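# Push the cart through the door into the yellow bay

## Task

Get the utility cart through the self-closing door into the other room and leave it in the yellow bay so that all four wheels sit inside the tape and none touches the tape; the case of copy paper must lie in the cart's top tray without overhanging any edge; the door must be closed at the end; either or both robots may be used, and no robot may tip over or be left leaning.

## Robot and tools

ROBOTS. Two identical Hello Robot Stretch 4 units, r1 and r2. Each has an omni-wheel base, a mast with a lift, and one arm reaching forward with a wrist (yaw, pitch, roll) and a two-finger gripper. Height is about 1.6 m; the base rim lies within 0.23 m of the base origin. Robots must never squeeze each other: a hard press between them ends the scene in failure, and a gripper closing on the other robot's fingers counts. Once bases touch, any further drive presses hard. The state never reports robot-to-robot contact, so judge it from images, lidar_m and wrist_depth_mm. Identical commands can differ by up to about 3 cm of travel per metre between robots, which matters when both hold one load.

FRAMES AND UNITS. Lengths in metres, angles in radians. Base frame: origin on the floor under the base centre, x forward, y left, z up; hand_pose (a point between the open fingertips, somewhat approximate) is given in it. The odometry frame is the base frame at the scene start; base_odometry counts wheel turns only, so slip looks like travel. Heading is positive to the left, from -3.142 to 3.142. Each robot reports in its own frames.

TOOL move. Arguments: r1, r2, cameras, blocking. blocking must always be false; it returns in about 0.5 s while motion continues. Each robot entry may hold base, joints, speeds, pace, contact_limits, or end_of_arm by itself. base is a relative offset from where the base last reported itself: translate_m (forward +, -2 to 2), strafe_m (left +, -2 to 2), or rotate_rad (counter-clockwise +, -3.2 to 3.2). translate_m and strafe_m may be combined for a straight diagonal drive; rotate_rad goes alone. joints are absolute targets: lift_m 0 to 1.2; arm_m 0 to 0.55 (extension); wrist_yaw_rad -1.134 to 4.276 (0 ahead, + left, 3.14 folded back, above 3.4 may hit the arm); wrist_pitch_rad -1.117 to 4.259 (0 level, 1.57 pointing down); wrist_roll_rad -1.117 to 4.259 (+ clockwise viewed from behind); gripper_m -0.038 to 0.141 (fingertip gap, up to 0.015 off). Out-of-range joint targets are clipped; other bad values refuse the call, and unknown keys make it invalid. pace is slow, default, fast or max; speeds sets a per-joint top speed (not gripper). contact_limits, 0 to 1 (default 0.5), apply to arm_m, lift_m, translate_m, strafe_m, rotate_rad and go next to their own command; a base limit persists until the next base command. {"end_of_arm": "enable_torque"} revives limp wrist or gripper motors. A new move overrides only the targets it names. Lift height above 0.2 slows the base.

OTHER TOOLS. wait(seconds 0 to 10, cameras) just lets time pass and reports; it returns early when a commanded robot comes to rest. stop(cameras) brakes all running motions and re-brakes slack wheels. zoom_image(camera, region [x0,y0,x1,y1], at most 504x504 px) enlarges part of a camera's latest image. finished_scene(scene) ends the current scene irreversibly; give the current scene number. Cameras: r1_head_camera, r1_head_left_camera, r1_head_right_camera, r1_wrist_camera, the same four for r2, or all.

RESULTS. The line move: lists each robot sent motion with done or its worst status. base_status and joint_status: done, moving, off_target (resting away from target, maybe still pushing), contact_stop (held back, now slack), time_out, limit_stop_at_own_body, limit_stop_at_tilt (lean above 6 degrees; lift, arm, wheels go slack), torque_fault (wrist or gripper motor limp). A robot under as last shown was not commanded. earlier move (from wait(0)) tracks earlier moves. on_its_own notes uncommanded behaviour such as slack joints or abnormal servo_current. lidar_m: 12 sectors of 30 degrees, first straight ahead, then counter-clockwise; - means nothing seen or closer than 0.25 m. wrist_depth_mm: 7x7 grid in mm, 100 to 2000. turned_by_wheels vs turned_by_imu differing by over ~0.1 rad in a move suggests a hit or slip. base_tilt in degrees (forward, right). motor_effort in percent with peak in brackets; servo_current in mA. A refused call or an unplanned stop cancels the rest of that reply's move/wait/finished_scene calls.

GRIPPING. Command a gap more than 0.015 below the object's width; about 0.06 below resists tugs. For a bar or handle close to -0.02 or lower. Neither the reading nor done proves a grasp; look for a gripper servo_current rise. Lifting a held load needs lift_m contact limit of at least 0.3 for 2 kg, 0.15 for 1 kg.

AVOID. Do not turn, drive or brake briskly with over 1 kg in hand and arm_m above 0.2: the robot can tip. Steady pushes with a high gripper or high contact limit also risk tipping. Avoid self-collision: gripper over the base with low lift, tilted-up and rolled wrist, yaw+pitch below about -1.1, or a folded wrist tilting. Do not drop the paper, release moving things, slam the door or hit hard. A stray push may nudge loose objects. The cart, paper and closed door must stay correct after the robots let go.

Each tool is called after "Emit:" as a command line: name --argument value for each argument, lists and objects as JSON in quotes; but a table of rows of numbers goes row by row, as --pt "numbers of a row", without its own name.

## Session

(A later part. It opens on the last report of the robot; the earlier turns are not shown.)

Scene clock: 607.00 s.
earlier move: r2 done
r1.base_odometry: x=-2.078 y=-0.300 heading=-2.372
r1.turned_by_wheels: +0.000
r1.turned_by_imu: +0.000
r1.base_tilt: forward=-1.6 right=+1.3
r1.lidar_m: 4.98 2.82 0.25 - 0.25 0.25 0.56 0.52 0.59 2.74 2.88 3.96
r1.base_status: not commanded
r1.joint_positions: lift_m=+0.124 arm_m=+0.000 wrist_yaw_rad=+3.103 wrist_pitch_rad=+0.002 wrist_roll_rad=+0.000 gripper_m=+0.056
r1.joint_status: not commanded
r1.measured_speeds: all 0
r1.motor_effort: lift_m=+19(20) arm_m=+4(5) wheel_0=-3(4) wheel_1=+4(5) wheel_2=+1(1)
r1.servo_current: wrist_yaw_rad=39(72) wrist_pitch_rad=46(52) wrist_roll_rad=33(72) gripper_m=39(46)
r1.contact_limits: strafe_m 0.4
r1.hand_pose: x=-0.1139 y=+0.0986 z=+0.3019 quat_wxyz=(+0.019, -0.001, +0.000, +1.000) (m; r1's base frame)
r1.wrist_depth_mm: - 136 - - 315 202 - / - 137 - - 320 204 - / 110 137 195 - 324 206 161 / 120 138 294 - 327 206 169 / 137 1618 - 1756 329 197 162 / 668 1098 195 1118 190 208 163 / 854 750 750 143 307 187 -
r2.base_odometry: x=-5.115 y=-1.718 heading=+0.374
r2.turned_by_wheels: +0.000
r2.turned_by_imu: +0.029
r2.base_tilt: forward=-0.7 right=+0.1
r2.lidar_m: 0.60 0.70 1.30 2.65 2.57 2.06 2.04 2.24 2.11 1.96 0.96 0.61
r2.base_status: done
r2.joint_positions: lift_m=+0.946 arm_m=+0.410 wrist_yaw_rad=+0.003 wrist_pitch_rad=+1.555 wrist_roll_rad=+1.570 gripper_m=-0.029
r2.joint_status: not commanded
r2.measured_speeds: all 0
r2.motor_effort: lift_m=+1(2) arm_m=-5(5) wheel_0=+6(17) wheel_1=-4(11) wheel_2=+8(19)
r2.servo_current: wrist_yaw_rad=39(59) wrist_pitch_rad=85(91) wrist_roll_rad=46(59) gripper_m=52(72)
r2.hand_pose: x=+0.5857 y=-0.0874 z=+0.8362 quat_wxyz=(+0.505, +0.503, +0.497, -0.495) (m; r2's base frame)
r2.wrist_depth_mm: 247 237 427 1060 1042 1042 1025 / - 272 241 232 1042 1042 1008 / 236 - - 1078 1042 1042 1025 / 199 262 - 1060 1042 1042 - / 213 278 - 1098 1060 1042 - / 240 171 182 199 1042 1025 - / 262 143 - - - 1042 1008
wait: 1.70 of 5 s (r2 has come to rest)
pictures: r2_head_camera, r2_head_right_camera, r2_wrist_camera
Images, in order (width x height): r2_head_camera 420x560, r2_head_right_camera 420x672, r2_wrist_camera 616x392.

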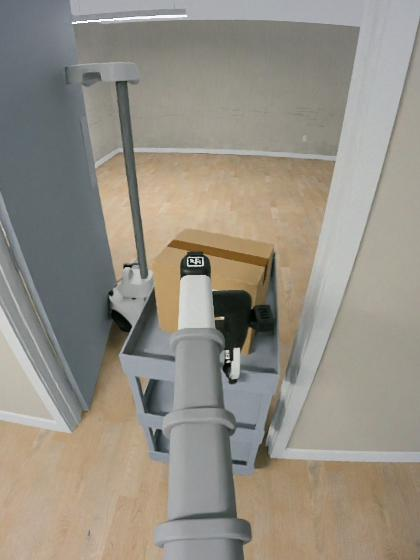

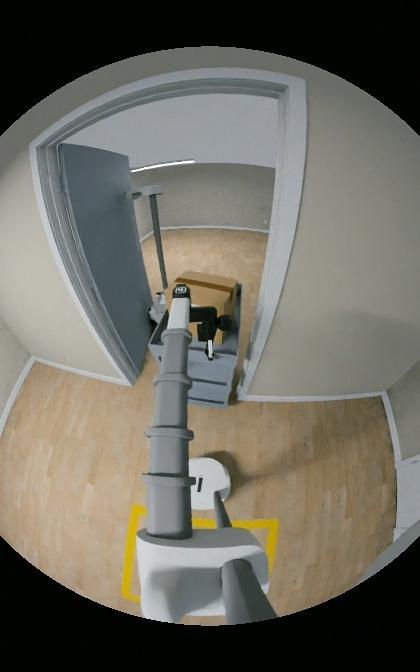

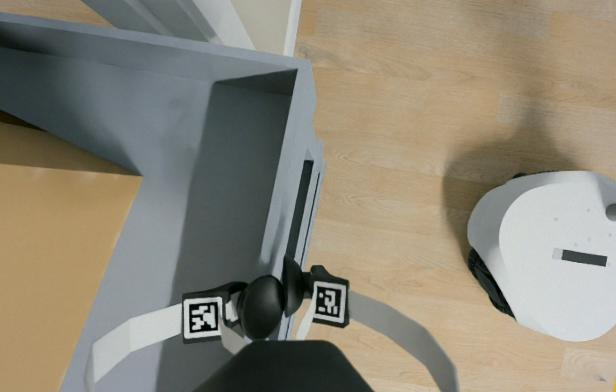

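Emit:
move --blocking false --r2 '{"base":{"translate_m":-0.15,"strafe_m":0.04},"pace":"slow"}' --cameras '[]'

Emit:
wait --seconds 5 --cameras '["r2_wrist_camera","r2_head_right_camera","r2_head_camera"]'

Emit:
zoom_image --camera "r2_head_camera" --region '[200, 300, 340, 480]'

Scene clock: 623.03 s.
move: r2 moving
r1: as last shown
r1.lidar_m: 4.98 2.82 0.25 - 0.25 0.26 0.52 0.55 0.60 2.75 2.85 3.95
r1.motor_effort: lift_m=+19(19) arm_m=+5(5) wheel_0=-3(3) wheel_1=+4(5) wheel_2=+0(1)
r1.servo_current: wrist_yaw_rad=46(59) wrist_pitch_rad=46(46) wrist_roll_rad=46(52) gripper_m=39(46)
r1.contact_limits: strafe_m 0.4
r1.wrist_depth_mm: - 136 - - 317 202 - / - 137 - - 319 202 - / 110 137 194 - 324 206 162 / 120 138 294 - 329 206 169 / 137 1618 - 1708 329 196 162 / 668 1098 193 1060 191 209 163 / 854 750 750 143 306 187 -
r2.base_odometry: x=-5.128 y=-1.719 heading=+0.375
r2.turned_by_wheels: +0.001
r2.turned_by_imu: +0.001
r2.base_tilt: forward=-0.7 right=+0.1
r2.lidar_m: 0.61 0.68 1.31 2.66 2.57 2.06 2.00 2.24 2.11 1.97 0.98 0.64
r2.base_status: translate_m moving; strafe_m moving
r2.joint_positions: lift_m=+0.946 arm_m=+0.410 wrist_yaw_rad=+0.003 wrist_pitch_rad=+1.555 wrist_roll_rad=+1.570 gripper_m=-0.029
r2.joint_status: not commanded
r2.measured_speeds: translate_m=-0.048 strafe_m=+0.013 rotate_rad=+0.000 lift_m=+0.000 arm_m=+0.000 wrist_yaw_rad=+0.000 wrist_pitch_rad=+0.000 wrist_roll_rad=+0.000
r2.motor_effort: lift_m=+1(1) arm_m=-5(5) wheel_0=-6(7) wheel_1=-3(6) wheel_2=+14(14)
r2.servo_current: wrist_yaw_rad=52(52) wrist_pitch_rad=72(85) wrist_roll_rad=46(59) gripper_m=59(65)
r2.hand_pose: x=+0.5857 y=-0.0874 z=+0.8362 quat_wxyz=(+0.505, +0.503, +0.497, -0.495) (m; r2's base frame)
r2.wrist_depth_mm: 240 229 407 1078 1042 1025 1008 / - - 253 294 1060 1042 1025 / 234 - - 1060 1060 1025 1008 / 209 270 - 1042 1025 1042 - / 231 290 - 1060 1042 1042 - / 249 169 185 190 1042 1042 - / 262 - - - - 1025 1008
pictures: none
No camera images: "cameras" was empty.

Scene clock: 625.33 s.
earlier move: r2 done
r1.base_odometry: x=-2.078 y=-0.300 heading=-2.372
r1.turned_by_wheels: +0.000
r1.turned_by_imu: +0.000
r1.base_tilt: forward=-1.6 right=+1.3
r1.lidar_m: 4.98 2.78 0.25 - 0.25 0.25 0.50 0.64 0.81 2.75 2.89 3.93
r1.base_status: not commanded
r1.joint_positions: lift_m=+0.124 arm_m=+0.000 wrist_yaw_rad=+3.103 wrist_pitch_rad=+0.002 wrist_roll_rad=+0.000 gripper_m=+0.056
r1.joint_status: not commanded
r1.measured_speeds: all 0
r1.motor_effort: lift_m=+19(20) arm_m=+4(5) wheel_0=-3(4) wheel_1=+4(5) wheel_2=+0(1)
r1.servo_current: wrist_yaw_rad=39(72) wrist_pitch_rad=46(52) wrist_roll_rad=52(59) gripper_m=39(52)
r1.contact_limits: strafe_m 0.4
r1.hand_pose: x=-0.1139 y=+0.0986 z=+0.3019 quat_wxyz=(+0.019, -0.001, +0.000, +1.000) (m; r1's base frame)
r1.wrist_depth_mm: - 137 - - 317 202 - / - 137 - - 319 203 - / 110 137 193 - 324 206 161 / 120 137 294 - 327 207 168 / 137 1661 1983 1708 329 196 162 / 1008 1205 194 1078 191 207 163 / 798 750 759 143 306 187 -
r2.base_odometry: x=-5.269 y=-1.735 heading=+0.374
r2.turned_by_wheels: -0.001
r2.turned_by_imu: -0.055
r2.base_tilt: forward=-0.8 right=+0.1
r2.lidar_m: 0.61 0.67 1.45 2.63 2.48 1.94 1.90 2.00 2.11 2.06 1.17 0.59
r2.base_status: done
r2.joint_positions: lift_m=+0.946 arm_m=+0.410 wrist_yaw_rad=+0.003 wrist_pitch_rad=+1.555 wrist_roll_rad=+1.570 gripper_m=-0.029
r2.joint_status: not commanded
r2.measured_speeds: all 0
r2.motor_effort: lift_m=+1(2) arm_m=-5(6) wheel_0=-5(16) wheel_1=-5(10) wheel_2=+5(16)
r2.servo_current: wrist_yaw_rad=59(59) wrist_pitch_rad=72(85) wrist_roll_rad=39(59) gripper_m=59(65)
r2.hand_pose: x=+0.5857 y=-0.0874 z=+0.8362 quat_wxyz=(+0.505, +0.503, +0.497, -0.495) (m; r2's base frame)
r2.wrist_depth_mm: 249 225 226 1060 1042 1042 1025 / - 271 257 1060 1042 1042 1042 / 247 - - 1060 1060 1025 1025 / 203 265 - 1060 1042 1025 - / 218 282 - 1060 1060 1042 - / 236 170 181 188 1060 1025 - / 251 - - - - 1042 1042
wait: 2.30 of 5 s (r2 has come to rest)
pictures: r2_head_camera, r2_head_right_camera, r2_wrist_camera
Images, in order (width x height): r2_head_camera 420x560, r2_head_right_camera 420x672, r2_wrist_camera 616x392.

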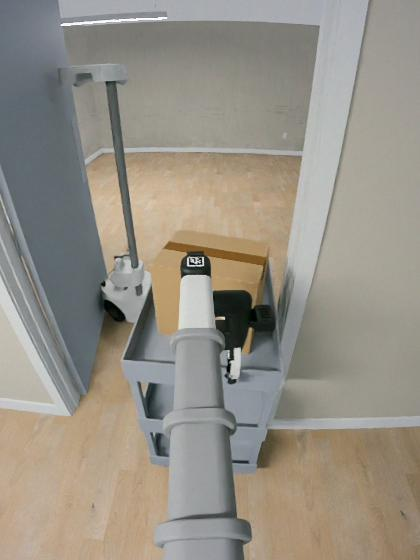

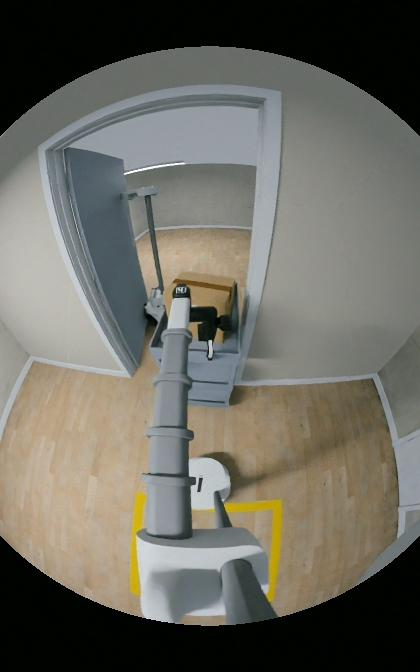

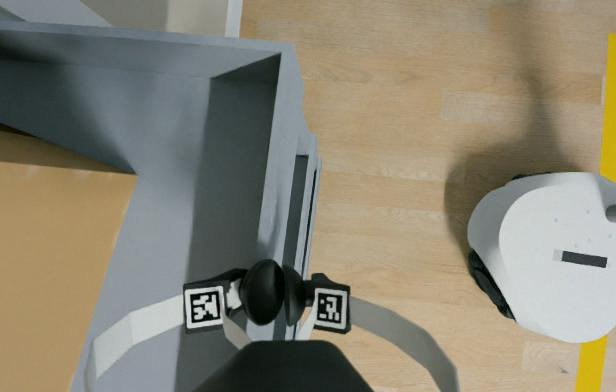

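Scaled by 2.800 from the camera's 420x560 image, which has a finer 1200x1600 frame.

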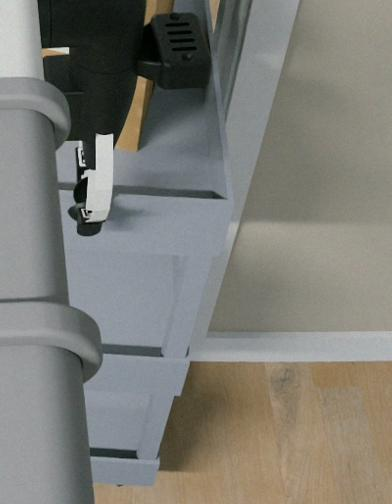

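Emit:
move --blocking false --r2 '{"base":{"translate_m":-0.2,"strafe_m":0.04},"pace":"slow"}' --cameras '[]'

Emit:
wait --seconds 5 --cameras '["r2_wrist_camera","r2_head_left_camera","r2_head_right_camera","r2_head_camera"]'

Emit:
zoom_image --camera "r2_head_camera" --region '[200, 250, 340, 430]'

Scene clock: 630.47 s.
move: r2 moving
r1: as last shown
r1.base_tilt: forward=-1.6 right=+1.2
r1.lidar_m: 4.99 2.80 0.25 - 0.25 0.25 0.52 0.66 0.78 2.73 2.86 3.96
r1.motor_effort: lift_m=+19(20) arm_m=+5(5) wheel_0=-3(3) wheel_1=+4(4) wheel_2=+0(1)
r1.servo_current: wrist_yaw_rad=39(72) wrist_pitch_rad=39(52) wrist_roll_rad=52(72) gripper_m=39(46)
r1.contact_limits: strafe_m 0.4
r1.wrist_depth_mm: - 137 - - 317 202 - / - 136 - - 317 202 - / 110 137 195 - 324 205 161 / 120 138 294 - 327 206 169 / 137 1756 - 1708 330 196 163 / 1008 1229 194 1098 191 208 163 / 809 750 768 143 307 187 -
r2.base_odometry: x=-5.282 y=-1.737 heading=+0.373
r2.turned_by_wheels: -0.001
r2.turned_by_imu: +0.000
r2.base_tilt: forward=-0.7 right=+0.0
r2.lidar_m: 0.59 0.71 1.47 2.64 2.47 1.95 1.88 2.03 2.10 2.04 1.23 0.62
r2.base_status: translate_m moving; strafe_m moving
r2.joint_positions: lift_m=+0.946 arm_m=+0.410 wrist_yaw_rad=+0.003 wrist_pitch_rad=+1.555 wrist_roll_rad=+1.570 gripper_m=-0.029
r2.joint_status: not commanded
r2.measured_speeds: translate_m=-0.049 strafe_m=+0.009 rotate_rad=-0.001 lift_m=+0.000 arm_m=+0.000 wrist_yaw_rad=+0.000 wrist_pitch_rad=+0.000 wrist_roll_rad=+0.000
r2.motor_effort: lift_m=+1(2) arm_m=-5(6) wheel_0=-11(11) wheel_1=-6(7) wheel_2=+9(10)
r2.servo_current: wrist_yaw_rad=46(59) wrist_pitch_rad=85(85) wrist_roll_rad=52(59) gripper_m=59(59)
r2.hand_pose: x=+0.5857 y=-0.0874 z=+0.8362 quat_wxyz=(+0.505, +0.503, +0.497, -0.495) (m; r2's base frame)
r2.wrist_depth_mm: 236 228 222 1060 1042 1042 1008 / - 267 255 1060 1060 1042 1008 / 247 - - 1060 1060 1042 1008 / 212 277 - 1060 1060 1042 - / 229 285 - 1060 1042 1025 - / 246 168 183 189 1060 1042 - / 253 - - - - 1042 1008
pictures: none
No camera images: "cameras" was empty.

Scene clock: 633.33 s.
earlier move: r2 done
r1.base_odometry: x=-2.078 y=-0.300 heading=-2.372
r1.turned_by_wheels: +0.000
r1.turned_by_imu: +0.000
r1.base_tilt: forward=-1.6 right=+1.3
r1.lidar_m: 4.98 2.82 0.25 - 0.25 0.25 0.53 0.85 1.08 2.75 2.88 3.93
r1.base_status: not commanded
r1.joint_positions: lift_m=+0.124 arm_m=+0.000 wrist_yaw_rad=+3.103 wrist_pitch_rad=+0.002 wrist_roll_rad=+0.000 gripper_m=+0.056
r1.joint_status: not commanded
r1.measured_speeds: all 0
r1.motor_effort: lift_m=+19(20) arm_m=+4(5) wheel_0=-3(4) wheel_1=+4(5) wheel_2=+0(1)
r1.servo_current: wrist_yaw_rad=39(72) wrist_pitch_rad=39(52) wrist_roll_rad=39(78) gripper_m=39(46)
r1.contact_limits: strafe_m 0.4
r1.hand_pose: x=-0.1139 y=+0.0986 z=+0.3019 quat_wxyz=(+0.019, -0.001, +0.000, +1.000) (m; r1's base frame)
r1.wrist_depth_mm: - 137 - - 317 202 - / - 137 - - 320 203 - / 110 137 193 - 324 205 161 / 120 138 294 - 327 206 169 / 137 1708 - 1661 330 197 162 / 1008 1229 193 1060 191 208 163 / 866 750 750 143 306 187 -
r2.base_odometry: x=-5.470 y=-1.771 heading=+0.374
r2.turned_by_wheels: +0.000
r2.turned_by_imu: -0.047
r2.base_tilt: forward=-0.7 right=+0.1
r2.lidar_m: 0.60 0.65 1.65 2.64 2.32 1.77 1.70 1.80 2.15 2.08 1.52 0.62
r2.base_status: done
r2.joint_positions: lift_m=+0.946 arm_m=+0.410 wrist_yaw_rad=+0.002 wrist_pitch_rad=+1.556 wrist_roll_rad=+1.570 gripper_m=-0.029
r2.joint_status: not commanded
r2.measured_speeds: all 0
r2.motor_effort: lift_m=+1(3) arm_m=-5(6) wheel_0=-4(20) wheel_1=-5(11) wheel_2=+3(11)
r2.servo_current: wrist_yaw_rad=52(65) wrist_pitch_rad=78(85) wrist_roll_rad=52(59) gripper_m=59(65)
r2.hand_pose: x=+0.5854 y=-0.0874 z=+0.8362 quat_wxyz=(+0.504, +0.503, +0.497, -0.496) (m; r2's base frame)
r2.wrist_depth_mm: 229 224 1078 1060 1060 1042 1025 / 278 268 257 1078 1060 1042 1025 / - - - 1078 1078 1042 1025 / 209 267 - 1042 1042 1042 - / 211 277 - 1060 1042 1042 - / 227 169 180 196 178 1025 - / 238 - - - - 1008 1025
wait: 2.87 of 5 s (r2 has come to rest)
pictures: r2_head_camera, r2_head_left_camera, r2_head_right_camera, r2_wrist_camera
Images, in order (width x height): r2_head_camera 420x560, r2_head_left_camera 420x672, r2_head_right_camera 420x672, r2_wrist_camera 616x392.

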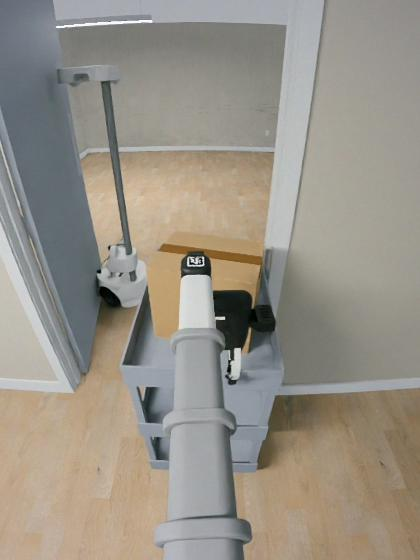

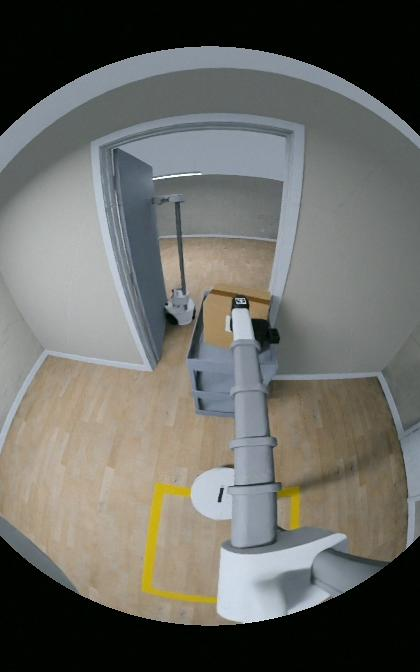

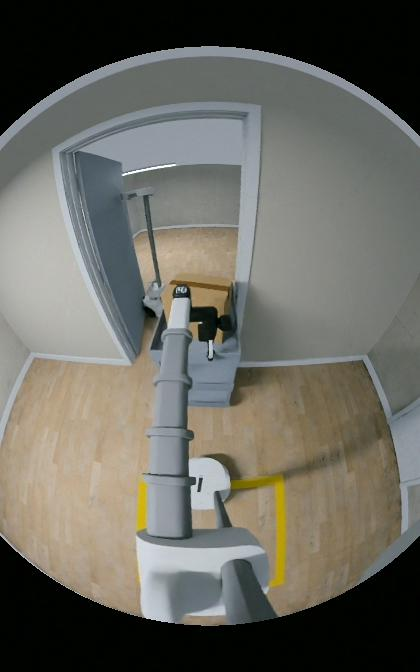

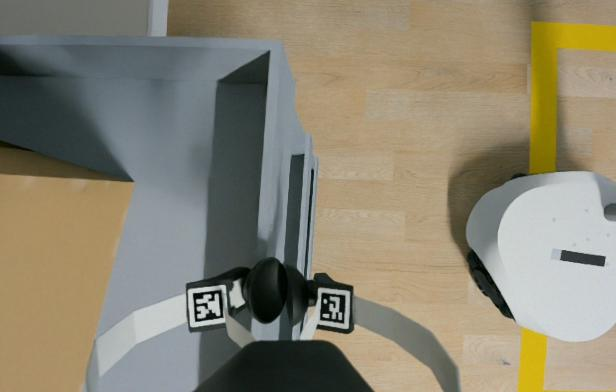

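Scaled by 2.800 from the camera's 420x560 image, which has a finer 1200x1600 frame.

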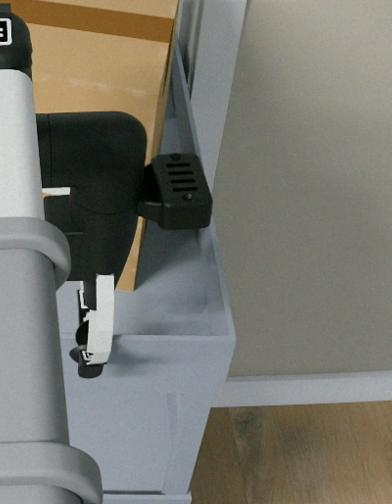

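Emit:
move --blocking false --r2 '{"base":{"translate_m":-0.35,"strafe_m":0.02},"pace":"slow"}' --cameras '[]'

Emit:
wait --seconds 7 --cameras '["r2_wrist_camera","r2_head_left_camera","r2_head_right_camera","r2_head_camera"]'

Scene clock: 642.50 s.
move: r2 moving
r1: as last shown
r1.lidar_m: 4.99 2.81 0.25 - 0.25 0.25 0.54 0.83 1.11 2.75 2.88 3.98
r1.motor_effort: lift_m=+19(19) arm_m=+5(5) wheel_0=-3(3) wheel_1=+4(4) wheel_2=+0(1)
r1.servo_current: wrist_yaw_rad=59(65) wrist_pitch_rad=46(46) wrist_roll_rad=59(59) gripper_m=39(46)
r1.contact_limits: strafe_m 0.4
r1.wrist_depth_mm: - 136 - - 317 202 - / - 137 - - 320 204 - / 109 137 194 - 324 205 162 / 120 138 294 - 327 206 168 / 137 1708 - 1661 329 197 163 / 991 1229 194 1060 190 208 163 / 866 759 750 143 306 187 -
r2.base_odometry: x=-5.482 y=-1.774 heading=+0.373
r2.turned_by_wheels: -0.001
r2.turned_by_imu: -0.001
r2.base_tilt: forward=-0.7 right=+0.1
r2.lidar_m: 0.61 0.67 1.65 2.65 2.34 1.75 1.68 1.79 2.13 2.08 1.52 0.63
r2.base_status: translate_m moving; strafe_m moving
r2.joint_positions: lift_m=+0.946 arm_m=+0.410 wrist_yaw_rad=+0.002 wrist_pitch_rad=+1.556 wrist_roll_rad=+1.570 gripper_m=-0.029
r2.joint_status: not commanded
r2.measured_speeds: translate_m=-0.047 strafe_m=+0.003 rotate_rad=+0.001 lift_m=+0.000 arm_m=+0.000 wrist_yaw_rad=+0.000 wrist_pitch_rad=+0.000 wrist_roll_rad=+0.000
r2.motor_effort: lift_m=+1(1) arm_m=-5(6) wheel_0=-11(11) wheel_1=-6(7) wheel_2=+9(10)
r2.servo_current: wrist_yaw_rad=39(59) wrist_pitch_rad=72(78) wrist_roll_rad=46(59) gripper_m=52(65)
r2.hand_pose: x=+0.5854 y=-0.0874 z=+0.8362 quat_wxyz=(+0.504, +0.503, +0.497, -0.496) (m; r2's base frame)
r2.wrist_depth_mm: 227 220 1060 1060 1042 1042 1008 / 276 264 254 1078 1060 1042 1025 / - - - 1060 1042 1060 1008 / 215 279 - 1060 1042 1042 - / 228 285 - 1060 1042 1042 - / 238 174 182 189 1060 1025 - / 246 - - - - 1025 1008
pictures: none
No camera images: "cameras" was empty.

Scene clock: 646.80 s.
earlier move: r2 done
r1.base_odometry: x=-2.078 y=-0.300 heading=-2.372
r1.turned_by_wheels: +0.000
r1.turned_by_imu: +0.000
r1.base_tilt: forward=-1.6 right=+1.3
r1.lidar_m: 4.98 2.81 0.25 - 0.25 0.25 0.53 1.19 1.17 2.76 2.89 3.96
r1.base_status: not commanded
r1.joint_positions: lift_m=+0.124 arm_m=+0.000 wrist_yaw_rad=+3.103 wrist_pitch_rad=+0.002 wrist_roll_rad=+0.000 gripper_m=+0.056
r1.joint_status: not commanded
r1.measured_speeds: all 0
r1.motor_effort: lift_m=+19(20) arm_m=+5(5) wheel_0=-3(4) wheel_1=+4(5) wheel_2=+0(1)
r1.servo_current: wrist_yaw_rad=65(78) wrist_pitch_rad=46(52) wrist_roll_rad=59(65) gripper_m=39(52)
r1.contact_limits: strafe_m 0.4
r1.hand_pose: x=-0.1139 y=+0.0986 z=+0.3019 quat_wxyz=(+0.019, -0.001, +0.000, +1.000) (m; r1's base frame)
r1.wrist_depth_mm: - 137 - - 317 202 - / - 137 - - 320 202 - / 110 137 194 - 324 205 161 / 120 137 294 - 325 206 169 / 137 1708 - 1708 327 197 163 / 1229 1205 194 1118 191 208 163 / 854 759 750 143 307 187 -
r2.base_odometry: x=-5.803 y=-1.879 heading=+0.374
r2.turned_by_wheels: +0.001
r2.turned_by_imu: -0.060
r2.base_tilt: forward=-0.8 right=+0.1
r2.lidar_m: 0.59 0.62 1.99 2.64 2.03 1.45 1.36 1.41 1.93 2.05 2.08 0.64
r2.base_status: done
r2.joint_positions: lift_m=+0.946 arm_m=+0.410 wrist_yaw_rad=+0.002 wrist_pitch_rad=+1.556 wrist_roll_rad=+1.570 gripper_m=-0.029
r2.joint_status: not commanded
r2.measured_speeds: all 0
r2.motor_effort: lift_m=+1(3) arm_m=-6(6) wheel_0=-4(17) wheel_1=-4(11) wheel_2=+7(13)
r2.servo_current: wrist_yaw_rad=52(65) wrist_pitch_rad=72(78) wrist_roll_rad=33(65) gripper_m=59(65)
r2.hand_pose: x=+0.5855 y=-0.0874 z=+0.8362 quat_wxyz=(+0.504, +0.503, +0.497, -0.496) (m; r2's base frame)
r2.wrist_depth_mm: 1098 1098 1078 1060 1060 1060 1042 / 244 240 242 1060 1060 1025 1008 / - - - 1060 1042 1025 1025 / 228 - - 1042 1042 1025 - / 212 276 - 1060 1060 1025 - / 218 266 180 188 1060 1025 - / 224 - - - - 1025 1008
wait: 4.30 of 7 s (r2 has come to rest)
pictures: r2_head_camera, r2_head_left_camera, r2_head_right_camera, r2_wrist_camera
Images, in order (width x height): r2_head_camera 420x560, r2_head_left_camera 420x672, r2_head_right_camera 420x672, r2_wrist_camera 616x392.

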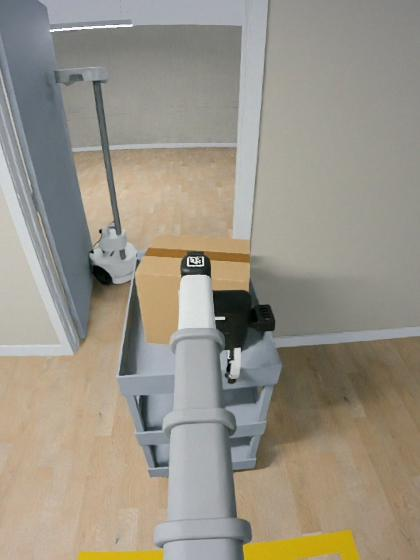

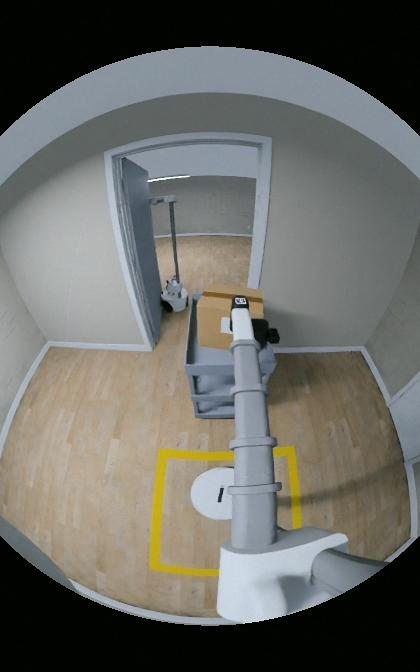

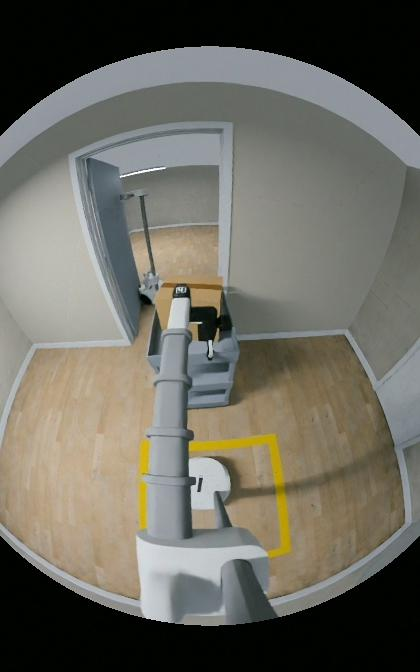

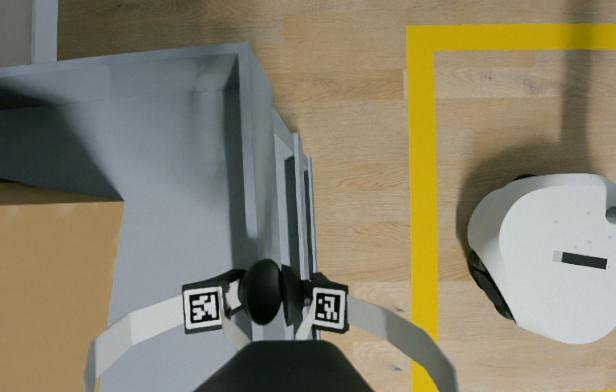

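Emit:
move --blocking false --r2 '{"base":{"translate_m":-0.4,"strafe_m":0.02},"pace":"slow"}' --cameras '[]'

Emit:
wait --seconds 7 --cameras '["r2_wrist_camera","r2_head_left_camera","r2_head_right_camera","r2_head_camera"]'

Scene clock: 655.90 s.
move: r2 moving
r1: as last shown
r1.lidar_m: 4.99 2.84 0.25 - 0.25 0.25 0.52 1.16 1.19 2.75 2.86 3.94
r1.motor_effort: lift_m=+19(19) arm_m=+5(5) wheel_0=-3(4) wheel_1=+4(4) wheel_2=+1(1)
r1.servo_current: wrist_yaw_rad=59(72) wrist_pitch_rad=39(46) wrist_roll_rad=52(72) gripper_m=39(46)
r1.contact_limits: strafe_m 0.4
r1.wrist_depth_mm: - 136 - - 315 202 - / - 137 - - 322 203 - / 110 137 194 - 322 206 162 / 120 137 296 - 329 206 169 / 137 1708 - 1708 330 198 163 / 1205 1205 193 1078 191 208 163 / 854 750 759 143 309 187 -
r2.base_odometry: x=-5.815 y=-1.883 heading=+0.373
r2.turned_by_wheels: +0.000
r2.turned_by_imu: +0.000
r2.base_tilt: forward=-0.7 right=+0.1
r2.lidar_m: 0.60 0.64 2.05 2.63 1.99 1.43 1.36 1.41 1.90 2.03 2.12 0.66
r2.base_status: translate_m moving; strafe_m moving
r2.joint_positions: lift_m=+0.946 arm_m=+0.410 wrist_yaw_rad=+0.002 wrist_pitch_rad=+1.556 wrist_roll_rad=+1.570 gripper_m=-0.029
r2.joint_status: not commanded
r2.measured_speeds: translate_m=-0.048 strafe_m=+0.002 rotate_rad=-0.002 lift_m=+0.000 arm_m=+0.000 wrist_yaw_rad=+0.000 wrist_pitch_rad=+0.000 wrist_roll_rad=+0.000
r2.motor_effort: lift_m=+1(1) arm_m=-6(6) wheel_0=-12(12) wheel_1=-7(7) wheel_2=+10(12)
r2.servo_current: wrist_yaw_rad=52(52) wrist_pitch_rad=72(78) wrist_roll_rad=39(59) gripper_m=52(59)
r2.hand_pose: x=+0.5855 y=-0.0874 z=+0.8362 quat_wxyz=(+0.504, +0.503, +0.497, -0.496) (m; r2's base frame)
r2.wrist_depth_mm: 1098 1098 1078 1060 1042 1025 991 / 246 237 240 1078 1042 1042 1025 / - - - 1060 1042 1042 1025 / 236 - - 1078 1042 1025 - / 229 285 - 1060 1042 1042 - / 228 175 182 189 1042 1025 - / 230 - - - - 1025 1025
pictures: none
No camera images: "cameras" was empty.

Scene clock: 660.70 s.
earlier move: r2 done
r1.base_odometry: x=-2.078 y=-0.300 heading=-2.372
r1.turned_by_wheels: +0.000
r1.turned_by_imu: +0.000
r1.base_tilt: forward=-1.6 right=+1.3
r1.lidar_m: 4.97 2.83 0.25 - 0.25 0.25 0.51 1.25 1.21 2.76 2.86 3.94
r1.base_status: not commanded
r1.joint_positions: lift_m=+0.124 arm_m=+0.000 wrist_yaw_rad=+3.103 wrist_pitch_rad=+0.002 wrist_roll_rad=+0.000 gripper_m=+0.056
r1.joint_status: not commanded
r1.measured_speeds: all 0
r1.motor_effort: lift_m=+19(20) arm_m=+5(5) wheel_0=-3(4) wheel_1=+5(5) wheel_2=+0(1)
r1.servo_current: wrist_yaw_rad=39(72) wrist_pitch_rad=46(52) wrist_roll_rad=46(78) gripper_m=39(52)
r1.contact_limits: strafe_m 0.4
r1.hand_pose: x=-0.1139 y=+0.0986 z=+0.3019 quat_wxyz=(+0.019, -0.001, +0.000, +1.000) (m; r1's base frame)
r1.wrist_depth_mm: - 137 - - 315 202 - / - 136 - - 320 204 - / 110 137 194 - 325 205 161 / 120 137 294 - 327 208 169 / 1756 - - 1661 327 196 163 / 1229 1182 194 1098 191 208 163 / 866 759 750 143 307 187 -
r2.base_odometry: x=-6.183 y=-2.006 heading=+0.373
r2.turned_by_wheels: +0.000
r2.turned_by_imu: -0.081
r2.base_tilt: forward=-0.7 right=+0.0
r2.lidar_m: 0.58 0.57 2.36 2.62 1.59 1.08 0.99 1.01 1.29 2.09 2.14 0.63
r2.base_status: done
r2.joint_positions: lift_m=+0.946 arm_m=+0.410 wrist_yaw_rad=+0.002 wrist_pitch_rad=+1.556 wrist_roll_rad=+1.570 gripper_m=-0.029
r2.joint_status: not commanded
r2.measured_speeds: all 0
r2.motor_effort: lift_m=+1(1) arm_m=-6(6) wheel_0=-4(17) wheel_1=-4(11) wheel_2=+6(13)
r2.servo_current: wrist_yaw_rad=39(59) wrist_pitch_rad=72(78) wrist_roll_rad=46(59) gripper_m=52(65)
r2.hand_pose: x=+0.5855 y=-0.0874 z=+0.8362 quat_wxyz=(+0.504, +0.503, +0.497, -0.496) (m; r2's base frame)
r2.wrist_depth_mm: 1098 1118 1078 1060 1060 1025 - / 1098 244 236 1060 1025 1042 1025 / 272 - - 1060 1042 1042 1008 / - - - 1078 1060 1025 - / 220 272 - 878 1042 1042 - / 210 170 180 189 1042 1042 - / 220 - - - - 1025 1042
wait: 4.80 of 7 s (r2 has come to rest)
pictures: r2_head_camera, r2_head_left_camera, r2_head_right_camera, r2_wrist_camera
Images, in order (width x height): r2_head_camera 420x560, r2_head_left_camera 420x672, r2_head_right_camera 420x672, r2_wrist_camera 616x392.

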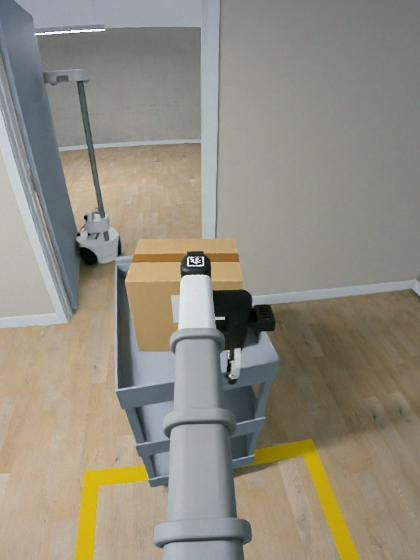

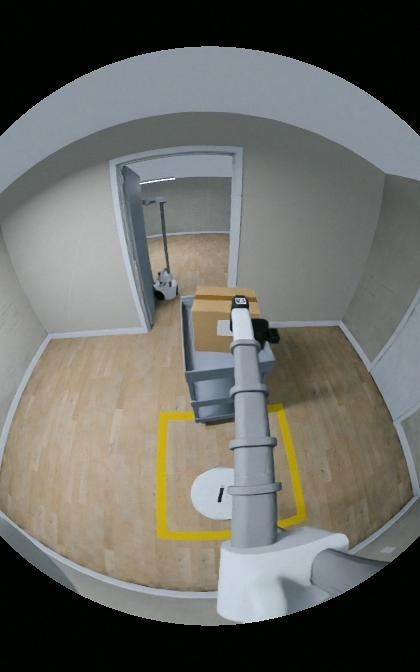

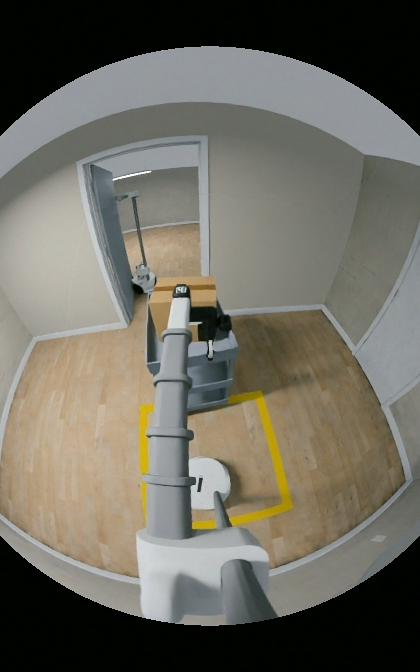

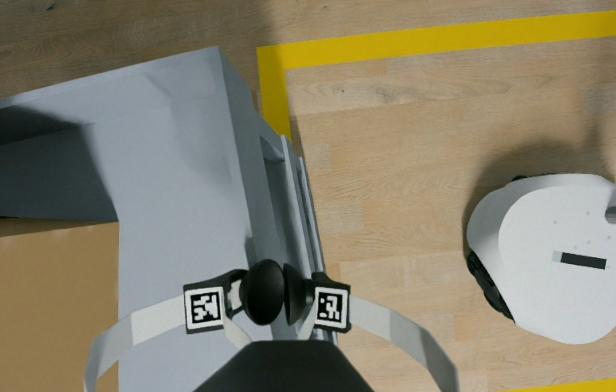

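Emit:
move --blocking false --r2 '{"base":{"translate_m":-0.3,"strafe_m":0.05},"pace":"slow"}' --cameras '[]'

Emit:
wait --seconds 7 --cameras '["r2_wrist_camera","r2_head_left_camera","r2_head_right_camera","r2_head_camera"]'

Scene clock: 678.93 s.
move: r2 moving
r1: as last shown
r1.lidar_m: 4.99 2.80 0.25 - 0.25 0.25 0.54 1.23 1.17 2.76 2.88 3.96
r1.motor_effort: lift_m=+19(19) arm_m=+5(5) wheel_0=-3(3) wheel_1=+4(5) wheel_2=+0(0)
r1.servo_current: wrist_yaw_rad=52(65) wrist_pitch_rad=39(46) wrist_roll_rad=65(65) gripper_m=46(46)
r1.contact_limits: strafe_m 0.4
r1.wrist_depth_mm: - 136 - - 315 202 - / - 137 - - 319 203 - / 110 137 194 - 324 205 162 / 120 137 267 - 325 206 169 / 1708 - - 1708 329 196 163 / 1229 1205 195 1098 190 208 163 / 854 750 741 143 309 187 -
r2.base_odometry: x=-6.195 y=-2.009 heading=+0.373
r2.turned_by_wheels: +0.000
r2.turned_by_imu: +0.000
r2.base_tilt: forward=-0.7 right=+0.1
r2.lidar_m: 0.59 0.59 2.35 2.64 1.61 1.06 0.98 1.00 1.28 2.09 2.12 0.68
r2.base_status: translate_m moving; strafe_m moving
r2.joint_positions: lift_m=+0.946 arm_m=+0.410 wrist_yaw_rad=+0.002 wrist_pitch_rad=+1.556 wrist_roll_rad=+1.570 gripper_m=-0.029
r2.joint_status: not commanded
r2.measured_speeds: translate_m=-0.049 strafe_m=+0.008 rotate_rad=+0.000 lift_m=+0.000 arm_m=+0.000 wrist_yaw_rad=+0.000 wrist_pitch_rad=+0.000 wrist_roll_rad=+0.000
r2.motor_effort: lift_m=+1(1) arm_m=-6(6) wheel_0=-11(11) wheel_1=-6(6) wheel_2=+11(11)
r2.servo_current: wrist_yaw_rad=59(59) wrist_pitch_rad=72(85) wrist_roll_rad=52(52) gripper_m=59(65)
r2.hand_pose: x=+0.5855 y=-0.0874 z=+0.8362 quat_wxyz=(+0.504, +0.503, +0.497, -0.496) (m; r2's base frame)
r2.wrist_depth_mm: 1118 1098 1078 1060 1060 1042 - / 1118 246 251 1060 1060 1042 1008 / 271 - - 1078 1060 1042 1008 / - - - 1042 1042 1042 - / 222 286 - 1042 1042 1025 - / 220 175 182 188 1042 1025 - / 220 151 - - - 1008 1008
pictures: none
No camera images: "cameras" was empty.

Scene clock: 682.80 s.
earlier move: r2 done
r1.base_odometry: x=-2.078 y=-0.300 heading=-2.372
r1.turned_by_wheels: +0.000
r1.turned_by_imu: +0.000
r1.base_tilt: forward=-1.6 right=+1.3
r1.lidar_m: 5.00 2.79 0.25 - 0.25 0.25 0.53 1.23 1.20 2.75 2.87 3.95
r1.base_status: not commanded
r1.joint_positions: lift_m=+0.124 arm_m=+0.000 wrist_yaw_rad=+3.103 wrist_pitch_rad=+0.002 wrist_roll_rad=+0.000 gripper_m=+0.056
r1.joint_status: not commanded
r1.measured_speeds: all 0
r1.motor_effort: lift_m=+20(20) arm_m=+4(5) wheel_0=-3(4) wheel_1=+4(5) wheel_2=+0(1)
r1.servo_current: wrist_yaw_rad=39(78) wrist_pitch_rad=46(52) wrist_roll_rad=46(72) gripper_m=39(52)
r1.contact_limits: strafe_m 0.4
r1.hand_pose: x=-0.1139 y=+0.0986 z=+0.3019 quat_wxyz=(+0.019, -0.001, +0.000, +1.000) (m; r1's base frame)
r1.wrist_depth_mm: - 136 - - 317 202 - / - 136 - - 320 203 - / 109 137 195 - 322 206 161 / 120 137 293 - 329 206 169 / 1756 - - 1618 329 197 163 / 1205 1229 193 1098 191 208 162 / 854 759 759 143 306 188 -
r2.base_odometry: x=-6.480 y=-2.069 heading=+0.373
r2.turned_by_wheels: +0.000
r2.turned_by_imu: -0.073
r2.base_tilt: forward=-0.8 right=+0.0
r2.lidar_m: 0.54 0.56 2.55 2.56 1.29 0.78 0.70 0.71 0.89 1.68 2.19 0.67
r2.base_status: done
r2.joint_positions: lift_m=+0.946 arm_m=+0.410 wrist_yaw_rad=+0.002 wrist_pitch_rad=+1.557 wrist_roll_rad=+1.570 gripper_m=-0.029
r2.joint_status: not commanded
r2.measured_speeds: all 0
r2.motor_effort: lift_m=+1(1) arm_m=-6(7) wheel_0=-4(17) wheel_1=-4(12) wheel_2=+4(13)
r2.servo_current: wrist_yaw_rad=46(59) wrist_pitch_rad=72(85) wrist_roll_rad=46(59) gripper_m=59(65)
r2.hand_pose: x=+0.5852 y=-0.0874 z=+0.8362 quat_wxyz=(+0.504, +0.503, +0.497, -0.496) (m; r2's base frame)
r2.wrist_depth_mm: 1098 1098 1098 1060 1060 1042 1025 / 1118 242 239 1060 1042 1025 1025 / 266 - - 1060 1060 1025 1008 / - - - 1060 1060 1042 - / 219 287 - 1078 1042 1060 - / 208 254 180 191 178 1060 - / 216 140 - - - 1042 1042
wait: 3.87 of 7 s (r2 has come to rest)
pictures: r2_head_camera, r2_head_left_camera, r2_head_right_camera, r2_wrist_camera
Images, in order (width x height): r2_head_camera 420x560, r2_head_left_camera 420x672, r2_head_right_camera 420x672, r2_wrist_camera 616x392.

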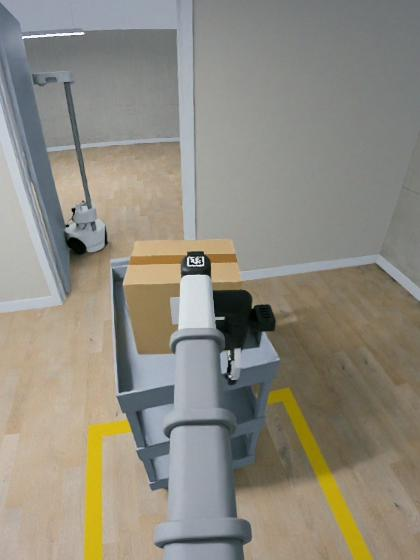

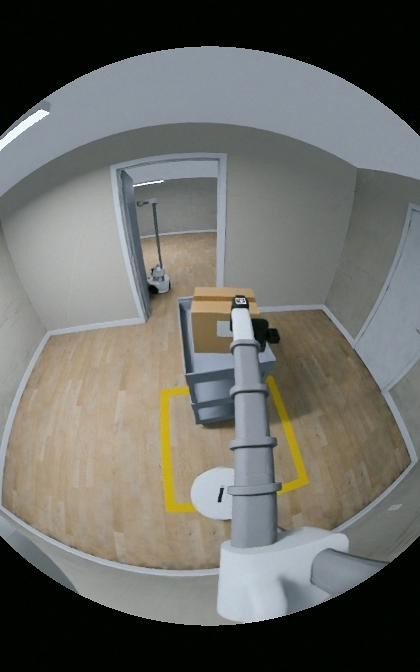

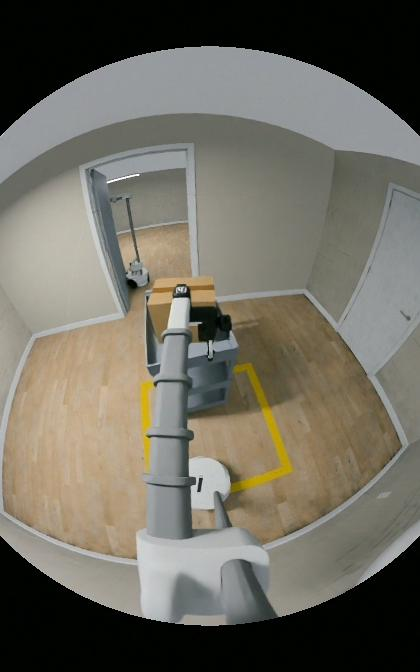

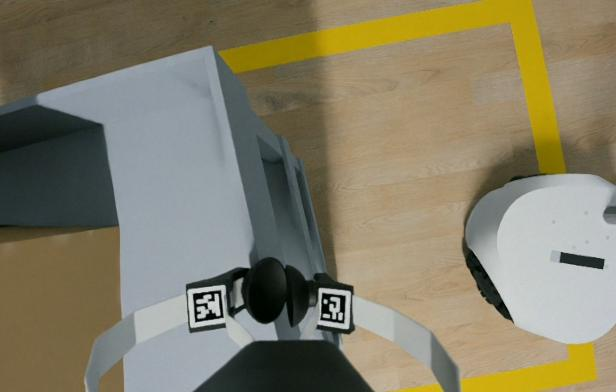

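Emit:
move --blocking false --r2 '{"base":{"translate_m":-0.27,"strafe_m":-0.05},"pace":"slow"}' --cameras '[]'

Emit:
wait --seconds 7 --cameras '["r2_wrist_camera","r2_head_left_camera","r2_head_right_camera","r2_head_camera"]'

Scene clock: 694.00 s.
move: r2 moving
r1: as last shown
r1.lidar_m: 4.98 2.78 0.25 - 0.25 0.25 0.53 1.21 1.18 2.76 2.88 3.93
r1.motor_effort: lift_m=+19(19) arm_m=+4(5) wheel_0=-3(4) wheel_1=+4(5) wheel_2=+0(0)
r1.servo_current: wrist_yaw_rad=52(72) wrist_pitch_rad=39(46) wrist_roll_rad=52(52) gripper_m=39(52)
r1.contact_limits: strafe_m 0.4
r1.wrist_depth_mm: - 136 - - 315 202 - / - 136 - - 320 204 - / 110 137 194 - 324 205 161 / 120 138 296 - 325 206 169 / 1708 - - 1708 329 196 163 / 1182 1205 194 1078 190 208 162 / 854 759 750 143 306 187 -
r2.base_odometry: x=-6.491 y=-2.076 heading=+0.373
r2.turned_by_wheels: +0.000
r2.turned_by_imu: +0.000
r2.base_tilt: forward=-0.7 right=+0.0
r2.lidar_m: 0.55 0.59 2.61 2.57 1.26 0.80 0.69 0.70 0.86 1.66 2.19 0.67
r2.base_status: translate_m moving; strafe_m moving
r2.joint_positions: lift_m=+0.946 arm_m=+0.410 wrist_yaw_rad=+0.002 wrist_pitch_rad=+1.557 wrist_roll_rad=+1.570 gripper_m=-0.029
r2.joint_status: not commanded
r2.measured_speeds: translate_m=-0.048 strafe_m=-0.009 rotate_rad=+0.000 lift_m=+0.000 arm_m=+0.000 wrist_yaw_rad=+0.000 wrist_pitch_rad=+0.000 wrist_roll_rad=+0.000
r2.motor_effort: lift_m=+1(1) arm_m=-7(7) wheel_0=-9(10) wheel_1=-8(8) wheel_2=+11(11)
r2.servo_current: wrist_yaw_rad=52(59) wrist_pitch_rad=72(72) wrist_roll_rad=52(52) gripper_m=52(59)
r2.hand_pose: x=+0.5852 y=-0.0874 z=+0.8362 quat_wxyz=(+0.504, +0.503, +0.497, -0.496) (m; r2's base frame)
r2.wrist_depth_mm: 1098 1118 1078 1060 1042 1025 1025 / 1118 238 250 1078 1060 1025 1025 / 265 - - 1042 1042 1025 1008 / - - - 1042 1042 1042 - / 227 281 - 1060 1060 1025 - / 216 174 181 188 1060 1042 - / 215 138 - - - 1042 1008
pictures: none
No camera images: "cameras" was empty.

Scene clock: 697.50 s.
earlier move: r2 done
r1.base_odometry: x=-2.078 y=-0.300 heading=-2.372
r1.turned_by_wheels: +0.000
r1.turned_by_imu: +0.000
r1.base_tilt: forward=-1.6 right=+1.3
r1.lidar_m: 4.97 2.79 0.25 - 0.25 0.25 0.54 1.22 1.20 2.75 2.88 3.96
r1.base_status: not commanded
r1.joint_positions: lift_m=+0.124 arm_m=+0.000 wrist_yaw_rad=+3.103 wrist_pitch_rad=+0.002 wrist_roll_rad=+0.000 gripper_m=+0.056
r1.joint_status: not commanded
r1.measured_speeds: all 0
r1.motor_effort: lift_m=+19(20) arm_m=+5(5) wheel_0=-3(4) wheel_1=+4(5) wheel_2=+0(1)
r1.servo_current: wrist_yaw_rad=39(72) wrist_pitch_rad=46(52) wrist_roll_rad=59(65) gripper_m=46(52)
r1.contact_limits: strafe_m 0.4
r1.hand_pose: x=-0.1139 y=+0.0986 z=+0.3019 quat_wxyz=(+0.019, -0.001, +0.000, +1.000) (m; r1's base frame)
r1.wrist_depth_mm: - 136 - - 315 202 - / - 137 - - 320 203 - / 110 137 193 - 324 206 161 / 120 137 294 - 327 206 168 / 1756 - - 1661 330 196 163 / 1205 1205 193 1098 191 208 163 / 854 750 750 143 309 187 -
r2.base_odometry: x=-6.713 y=-2.214 heading=+0.373
r2.turned_by_wheels: +0.001
r2.turned_by_imu: +0.002
r2.base_tilt: forward=-0.7 right=+0.1
r2.lidar_m: 0.53 0.57 2.86 2.56 0.78 0.46 0.43 0.45 0.54 1.08 2.19 0.67
r2.base_status: done
r2.joint_positions: lift_m=+0.946 arm_m=+0.410 wrist_yaw_rad=+0.002 wrist_pitch_rad=+1.557 wrist_roll_rad=+1.570 gripper_m=-0.029
r2.joint_status: not commanded
r2.measured_speeds: all 0
r2.motor_effort: lift_m=+1(1) arm_m=-6(7) wheel_0=-1(11) wheel_1=-4(10) wheel_2=+7(15)
r2.servo_current: wrist_yaw_rad=39(65) wrist_pitch_rad=72(78) wrist_roll_rad=39(59) gripper_m=59(65)
r2.hand_pose: x=+0.5852 y=-0.0874 z=+0.8362 quat_wxyz=(+0.504, +0.503, +0.497, -0.496) (m; r2's base frame)
r2.wrist_depth_mm: 1118 1098 1060 1078 1042 1042 1042 / 1118 248 239 1078 1060 1025 1025 / 254 - - 1098 1042 1042 1008 / - - - 1060 1042 1042 - / 220 274 - 1078 1060 1042 - / 210 257 183 198 175 1042 - / 220 143 - - - 1025 1025
wait: 3.50 of 7 s (r2 has come to rest)
pictures: r2_head_camera, r2_head_left_camera, r2_head_right_camera, r2_wrist_camera
Images, in order (width x height): r2_head_camera 420x560, r2_head_left_camera 420x672, r2_head_right_camera 420x672, r2_wrist_camera 616x392.

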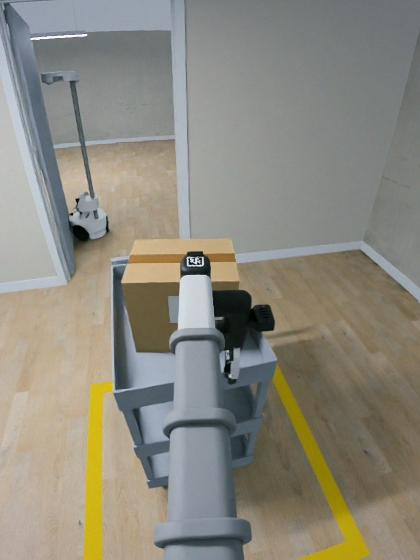

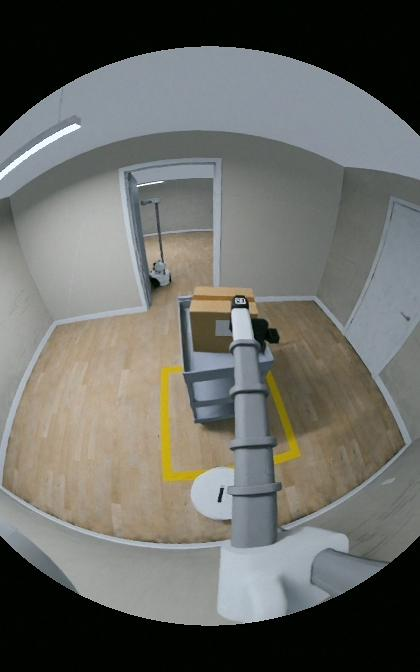

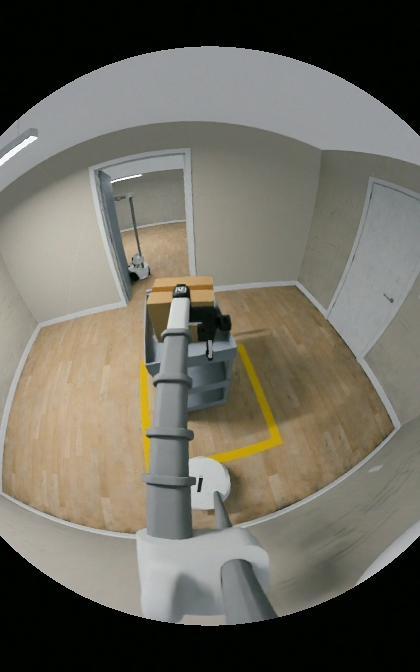

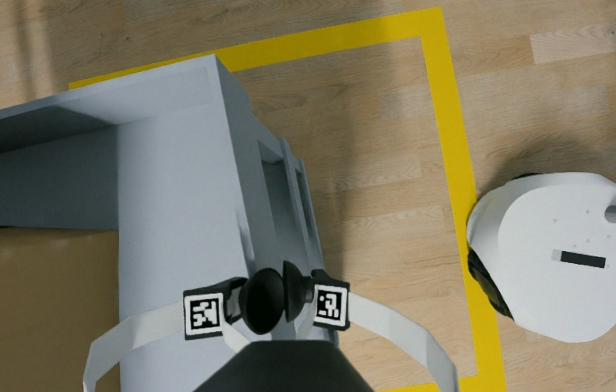

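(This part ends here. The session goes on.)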